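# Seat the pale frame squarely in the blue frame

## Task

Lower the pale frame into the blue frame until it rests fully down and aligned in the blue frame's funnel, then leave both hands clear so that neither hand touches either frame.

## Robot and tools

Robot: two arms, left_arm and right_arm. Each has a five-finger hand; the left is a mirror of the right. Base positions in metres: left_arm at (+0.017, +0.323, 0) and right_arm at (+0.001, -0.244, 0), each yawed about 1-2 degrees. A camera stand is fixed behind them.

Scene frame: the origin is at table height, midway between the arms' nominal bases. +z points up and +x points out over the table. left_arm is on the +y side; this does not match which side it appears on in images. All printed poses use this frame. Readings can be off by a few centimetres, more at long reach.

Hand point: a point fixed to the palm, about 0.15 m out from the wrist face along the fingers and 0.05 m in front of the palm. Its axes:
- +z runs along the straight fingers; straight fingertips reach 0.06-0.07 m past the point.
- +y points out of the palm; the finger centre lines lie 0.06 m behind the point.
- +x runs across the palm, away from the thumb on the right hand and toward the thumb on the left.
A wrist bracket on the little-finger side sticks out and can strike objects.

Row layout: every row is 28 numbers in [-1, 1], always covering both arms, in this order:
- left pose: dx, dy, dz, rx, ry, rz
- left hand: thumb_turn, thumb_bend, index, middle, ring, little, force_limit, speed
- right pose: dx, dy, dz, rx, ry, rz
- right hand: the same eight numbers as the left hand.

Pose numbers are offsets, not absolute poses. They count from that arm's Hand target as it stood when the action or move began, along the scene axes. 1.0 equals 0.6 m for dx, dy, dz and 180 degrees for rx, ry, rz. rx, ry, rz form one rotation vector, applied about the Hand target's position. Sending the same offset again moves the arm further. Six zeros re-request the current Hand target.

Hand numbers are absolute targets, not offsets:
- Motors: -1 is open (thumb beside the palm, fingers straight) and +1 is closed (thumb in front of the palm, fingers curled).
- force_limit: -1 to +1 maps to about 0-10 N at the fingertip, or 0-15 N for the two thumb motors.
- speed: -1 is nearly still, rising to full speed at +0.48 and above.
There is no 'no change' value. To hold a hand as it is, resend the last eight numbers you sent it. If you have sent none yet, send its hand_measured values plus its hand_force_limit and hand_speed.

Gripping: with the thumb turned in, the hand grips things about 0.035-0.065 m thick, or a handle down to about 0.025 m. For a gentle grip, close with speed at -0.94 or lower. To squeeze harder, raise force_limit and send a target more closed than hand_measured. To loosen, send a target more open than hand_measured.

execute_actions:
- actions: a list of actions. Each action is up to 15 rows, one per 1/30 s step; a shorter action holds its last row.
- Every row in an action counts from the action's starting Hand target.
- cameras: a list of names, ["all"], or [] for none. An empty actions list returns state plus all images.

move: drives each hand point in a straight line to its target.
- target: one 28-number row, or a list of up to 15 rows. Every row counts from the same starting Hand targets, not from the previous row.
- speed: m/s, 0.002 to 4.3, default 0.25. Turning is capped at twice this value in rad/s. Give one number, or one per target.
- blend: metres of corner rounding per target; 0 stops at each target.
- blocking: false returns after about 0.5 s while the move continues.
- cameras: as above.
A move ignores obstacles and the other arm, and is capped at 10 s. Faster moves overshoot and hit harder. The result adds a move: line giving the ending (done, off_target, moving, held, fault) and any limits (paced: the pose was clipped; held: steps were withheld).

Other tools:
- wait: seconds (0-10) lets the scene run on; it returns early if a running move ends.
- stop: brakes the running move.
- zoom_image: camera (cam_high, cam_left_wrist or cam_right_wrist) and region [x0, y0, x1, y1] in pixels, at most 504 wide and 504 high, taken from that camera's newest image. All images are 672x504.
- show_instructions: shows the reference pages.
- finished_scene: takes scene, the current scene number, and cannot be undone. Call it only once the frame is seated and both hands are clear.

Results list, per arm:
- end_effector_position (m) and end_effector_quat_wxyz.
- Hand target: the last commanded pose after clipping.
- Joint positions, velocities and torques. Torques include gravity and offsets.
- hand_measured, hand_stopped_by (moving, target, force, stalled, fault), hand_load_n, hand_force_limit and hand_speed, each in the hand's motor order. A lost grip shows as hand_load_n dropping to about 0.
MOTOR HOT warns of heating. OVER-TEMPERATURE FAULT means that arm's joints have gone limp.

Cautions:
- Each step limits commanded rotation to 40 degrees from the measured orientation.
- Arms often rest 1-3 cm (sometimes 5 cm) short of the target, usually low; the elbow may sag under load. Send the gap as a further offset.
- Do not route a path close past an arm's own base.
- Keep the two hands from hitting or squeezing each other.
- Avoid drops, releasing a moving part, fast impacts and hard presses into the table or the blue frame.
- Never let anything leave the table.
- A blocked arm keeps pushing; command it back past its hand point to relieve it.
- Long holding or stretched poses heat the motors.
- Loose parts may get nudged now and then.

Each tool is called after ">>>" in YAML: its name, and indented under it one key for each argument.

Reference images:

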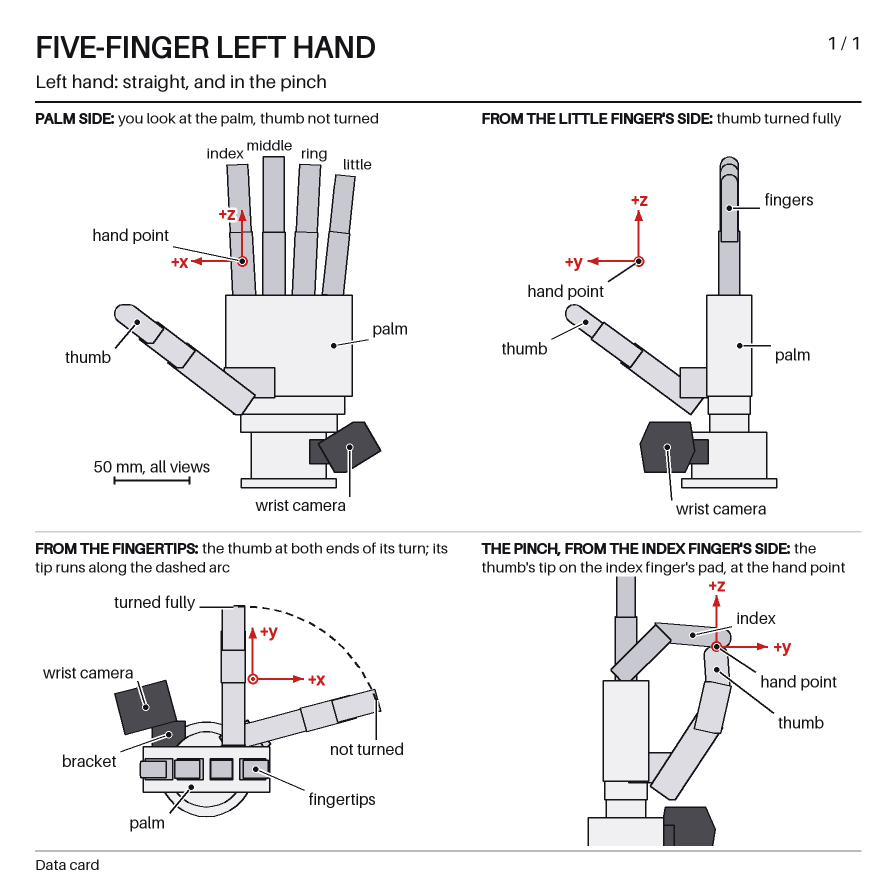

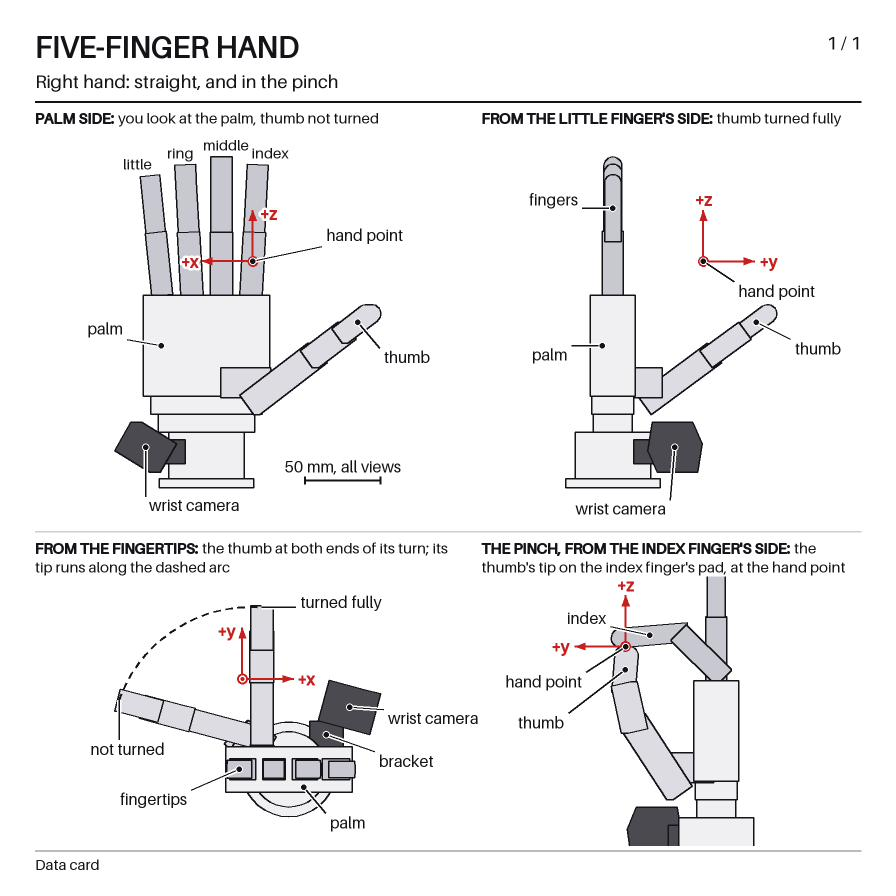

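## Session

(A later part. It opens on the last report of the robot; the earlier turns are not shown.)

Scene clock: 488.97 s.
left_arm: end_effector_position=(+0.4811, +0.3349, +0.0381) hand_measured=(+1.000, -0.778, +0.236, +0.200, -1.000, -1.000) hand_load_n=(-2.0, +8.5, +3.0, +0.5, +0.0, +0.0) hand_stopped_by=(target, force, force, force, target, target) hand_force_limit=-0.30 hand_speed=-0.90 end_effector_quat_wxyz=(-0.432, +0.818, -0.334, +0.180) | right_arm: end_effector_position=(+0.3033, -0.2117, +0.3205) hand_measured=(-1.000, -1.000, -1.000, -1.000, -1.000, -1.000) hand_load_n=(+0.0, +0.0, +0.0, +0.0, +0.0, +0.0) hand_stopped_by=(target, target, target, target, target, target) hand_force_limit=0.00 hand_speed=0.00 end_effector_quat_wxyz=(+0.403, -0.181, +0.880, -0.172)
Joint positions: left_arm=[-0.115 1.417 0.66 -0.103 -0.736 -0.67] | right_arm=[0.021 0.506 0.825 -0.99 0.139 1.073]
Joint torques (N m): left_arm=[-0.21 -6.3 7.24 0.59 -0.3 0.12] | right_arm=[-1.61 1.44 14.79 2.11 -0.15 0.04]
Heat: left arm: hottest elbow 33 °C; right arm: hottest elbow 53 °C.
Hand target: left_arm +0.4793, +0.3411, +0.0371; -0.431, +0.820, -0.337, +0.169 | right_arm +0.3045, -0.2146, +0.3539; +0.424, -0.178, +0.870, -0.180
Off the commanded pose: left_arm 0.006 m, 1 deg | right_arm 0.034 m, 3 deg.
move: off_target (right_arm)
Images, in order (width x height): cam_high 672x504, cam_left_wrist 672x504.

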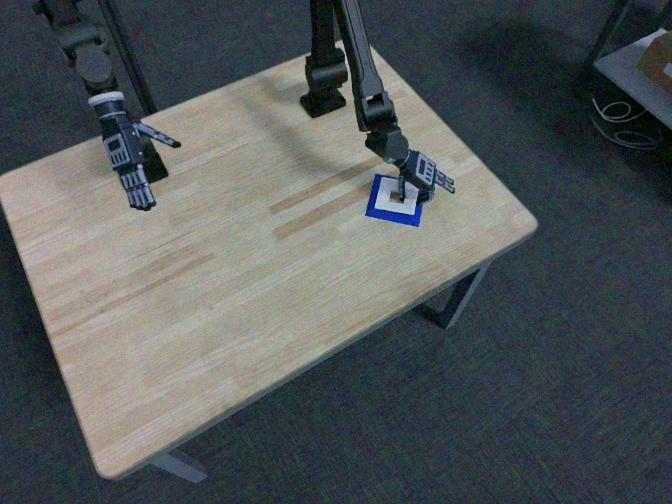

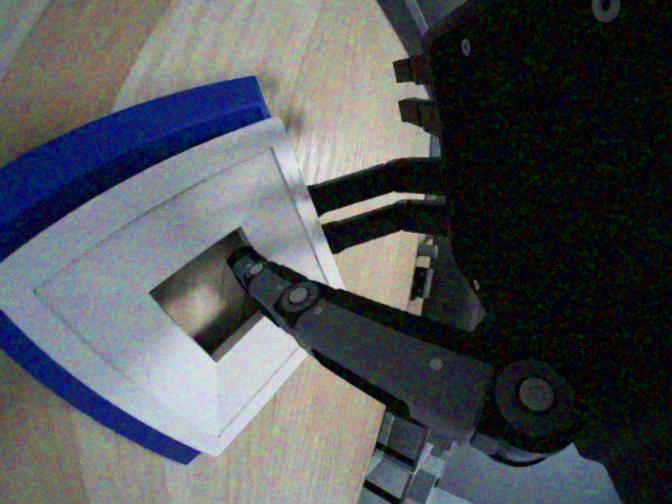

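>>> move:
  target:
    - [0,0,0,0,0,0,1,-1,0.5,0.5,-1,-1,-0.3,-0.6,0,0,0,0,0,0,-1,-1,-1,-1,-1,-1,0,0]
    - [0,0,0,0,0,0,1,-1,-0.1,-0.1,-1,-1,-0.3,-0.6,0,0,0,0,0,0,-1,-1,-1,-1,-1,-1,0,0]
  speed: 0.04
  cameras: ["cam_high","cam_left_wrist"]

>>> zoom_image:
  camera: "cam_high"
  region: [350, 140, 450, 240]

>>> zoom_image:
  camera: "cam_left_wrist"
  region: [0, 60, 350, 480]

Scene clock: 494.67 s.
left_arm: end_effector_position=(+0.4818, +0.3352, +0.0442) hand_measured=(+1.000, -1.000, -0.100, -0.100, -1.000, -1.000) hand_load_n=(+0.0, +0.0, +0.0, -2.0, +0.0, +0.0) hand_stopped_by=(target, target, target, target, target, target) hand_force_limit=-0.30 hand_speed=-0.60 end_effector_quat_wxyz=(-0.434, +0.818, -0.331, +0.185) | right_arm: end_effector_position=(+0.3033, -0.2117, +0.3205) hand_measured=(-1.000, -1.000, -1.000, -1.000, -1.000, -1.000) hand_load_n=(+0.0, +0.0, +0.0, +0.0, +0.0, +0.0) hand_stopped_by=(target, target, target, target, target, target) hand_force_limit=0.00 hand_speed=0.00 end_effector_quat_wxyz=(+0.403, -0.181, +0.880, -0.172)
Joint positions: left_arm=[-0.115 1.402 0.66 -0.106 -0.737 -0.67] | right_arm=[0.021 0.506 0.825 -0.99 0.139 1.073]
Joint torques (N m): left_arm=[-0.38 -5.25 7.28 0.75 -0.26 0.12] | right_arm=[-1.61 1.85 14.82 1.99 -0.15 0.04]
Heat: left arm: hottest elbow 33 °C; right arm: hottest elbow 53 °C.
Hand target: left_arm +0.4792, +0.3410, +0.0371; -0.431, +0.820, -0.337, +0.169 | right_arm +0.3045, -0.2146, +0.3539; +0.424, -0.178, +0.870, -0.180
Off the commanded pose: left_arm 0.010 m, 2 deg | right_arm 0.034 m, 3 deg.
move: off_target (right_arm)
Images, in order (width x height): cam_high 672x504, cam_left_wrist 672x504.

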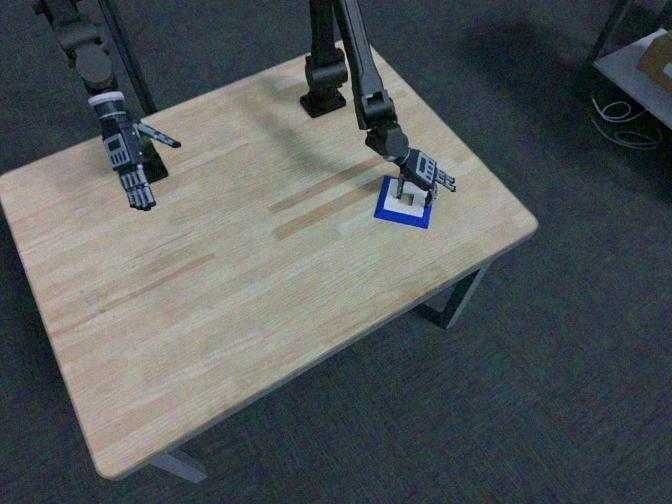

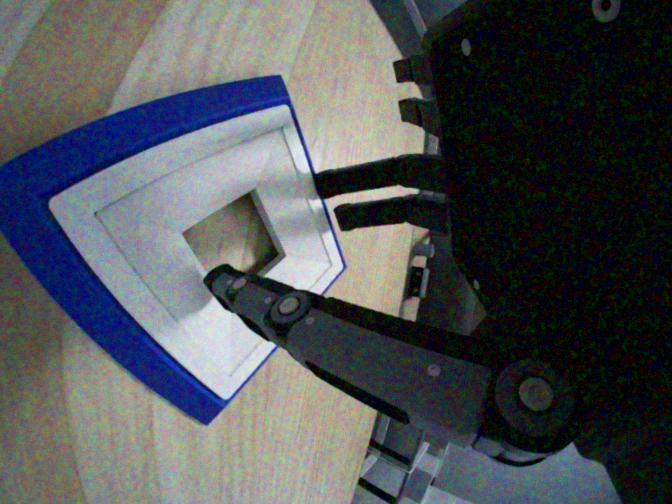

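Scaled by 5.040 from the camera's 672x504 image, which has a finer 960x720 frame.

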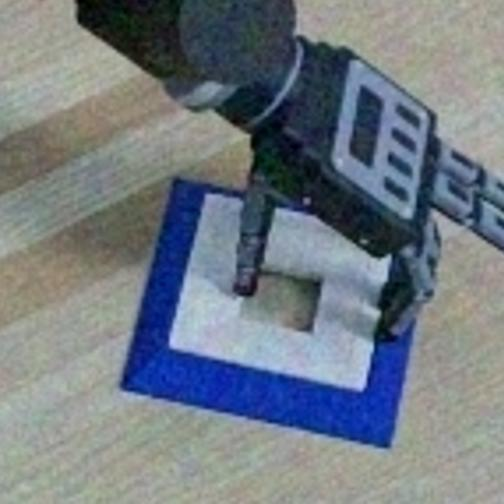

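Scaled by 1.200 from the camera's 672x504 image, which has a finer 960x720 frame.

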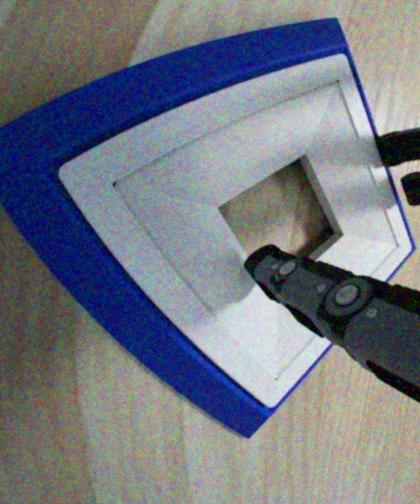

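>>> move:
  target: [-0.02,-0.02,0.22,0,0,0,1,-1,-0.1,-0.1,-1,-1,-0.3,-0.6,0,0,0,0,0,0,-1,-1,-1,-1,-1,-1,0,0]
  speed: 0.1
  cameras: ["cam_high","cam_left_wrist"]

>>> zoom_image:
  camera: "cam_high"
  region: [350, 140, 450, 240]

Scene clock: 498.53 s.
left_arm: end_effector_position=(+0.4508, +0.3378, +0.1436) hand_measured=(+1.000, -1.000, -0.100, -0.100, -1.000, -1.000) hand_load_n=(+0.0, +0.0, +0.0, +0.0, +0.0, +0.0) hand_stopped_by=(target, target, target, target, target, target) hand_force_limit=-0.30 hand_speed=-0.60 end_effector_quat_wxyz=(-0.428, +0.821, -0.349, +0.144) | right_arm: end_effector_position=(+0.3033, -0.2117, +0.3205) hand_measured=(-1.000, -1.000, -1.000, -1.000, -1.000, -1.000) hand_load_n=(+0.0, +0.0, +0.0, +0.0, +0.0, +0.0) hand_stopped_by=(target, target, target, target, target, target) hand_force_limit=0.00 hand_speed=0.00 end_effector_quat_wxyz=(+0.403, -0.181, +0.880, -0.172)
Joint positions: left_arm=[-0.126 1.18 0.811 -0.579 -0.753 -0.682] | right_arm=[0.021 0.506 0.825 -0.99 0.139 1.073]
Joint torques (N m): left_arm=[-2.49 -5.36 11.74 1.01 -0.58 -0.2] | right_arm=[-1.61 1.61 14.72 2.06 -0.17 0.05]
Heat: left arm: hottest elbow 34 °C; right arm: hottest elbow 53 °C.
Hand target: left_arm +0.4672, +0.3291, +0.1690; -0.431, +0.820, -0.337, +0.169 | right_arm +0.3045, -0.2146, +0.3539; +0.424, -0.178, +0.870, -0.180
Off the commanded pose: left_arm 0.031 m, 3 deg | right_arm 0.034 m, 3 deg.
move: off_target (left_arm, right_arm)
Images, in order (width x height): cam_high 672x504, cam_left_wrist 672x504.

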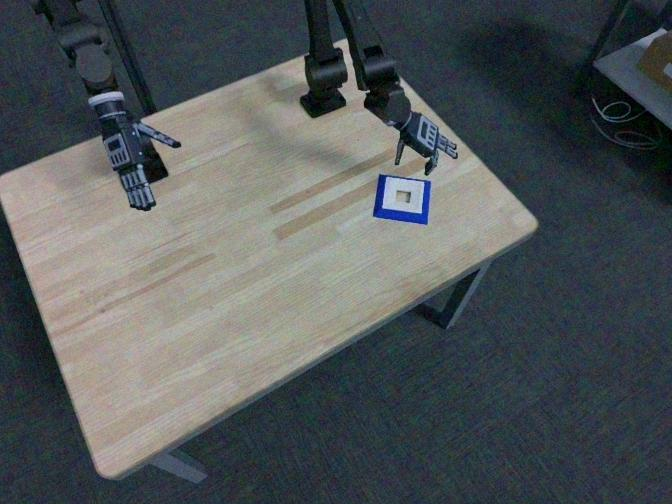

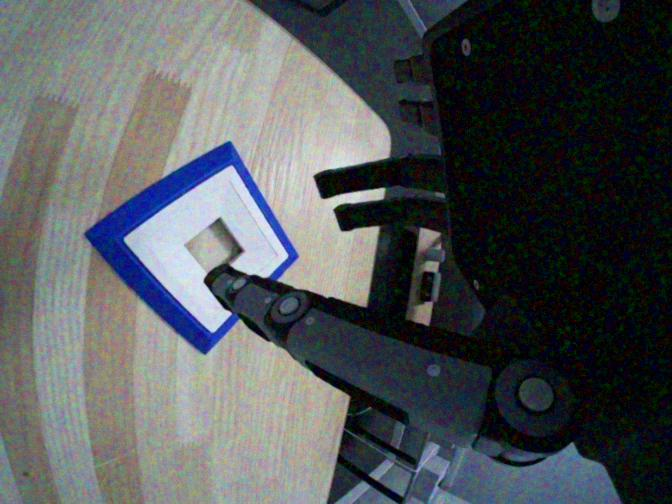

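Scaled by 5.040 from the camera's 672x504 image, which has a finer 960x720 frame.

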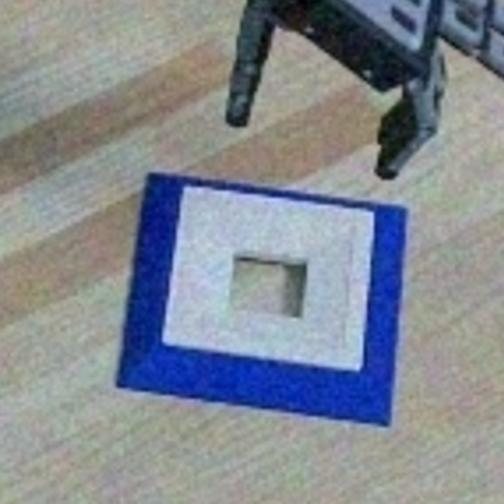

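>>> zoom_image:
  camera: "cam_left_wrist"
  region: [60, 120, 320, 370]

Scaled by 1.938 from the camera's 672x504 image, which has a finer 960x720 frame.

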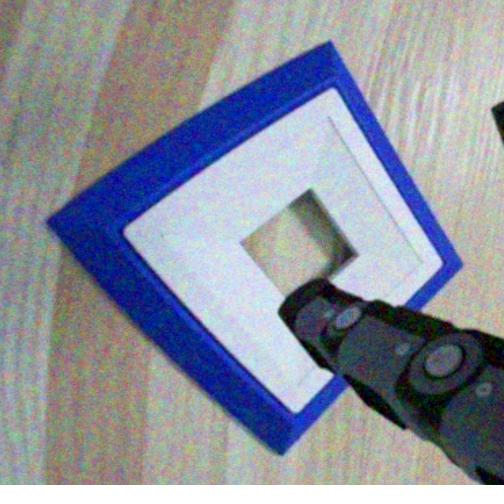

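>>> finished_scene:
  scene: 1

The scene is finished: the task was done.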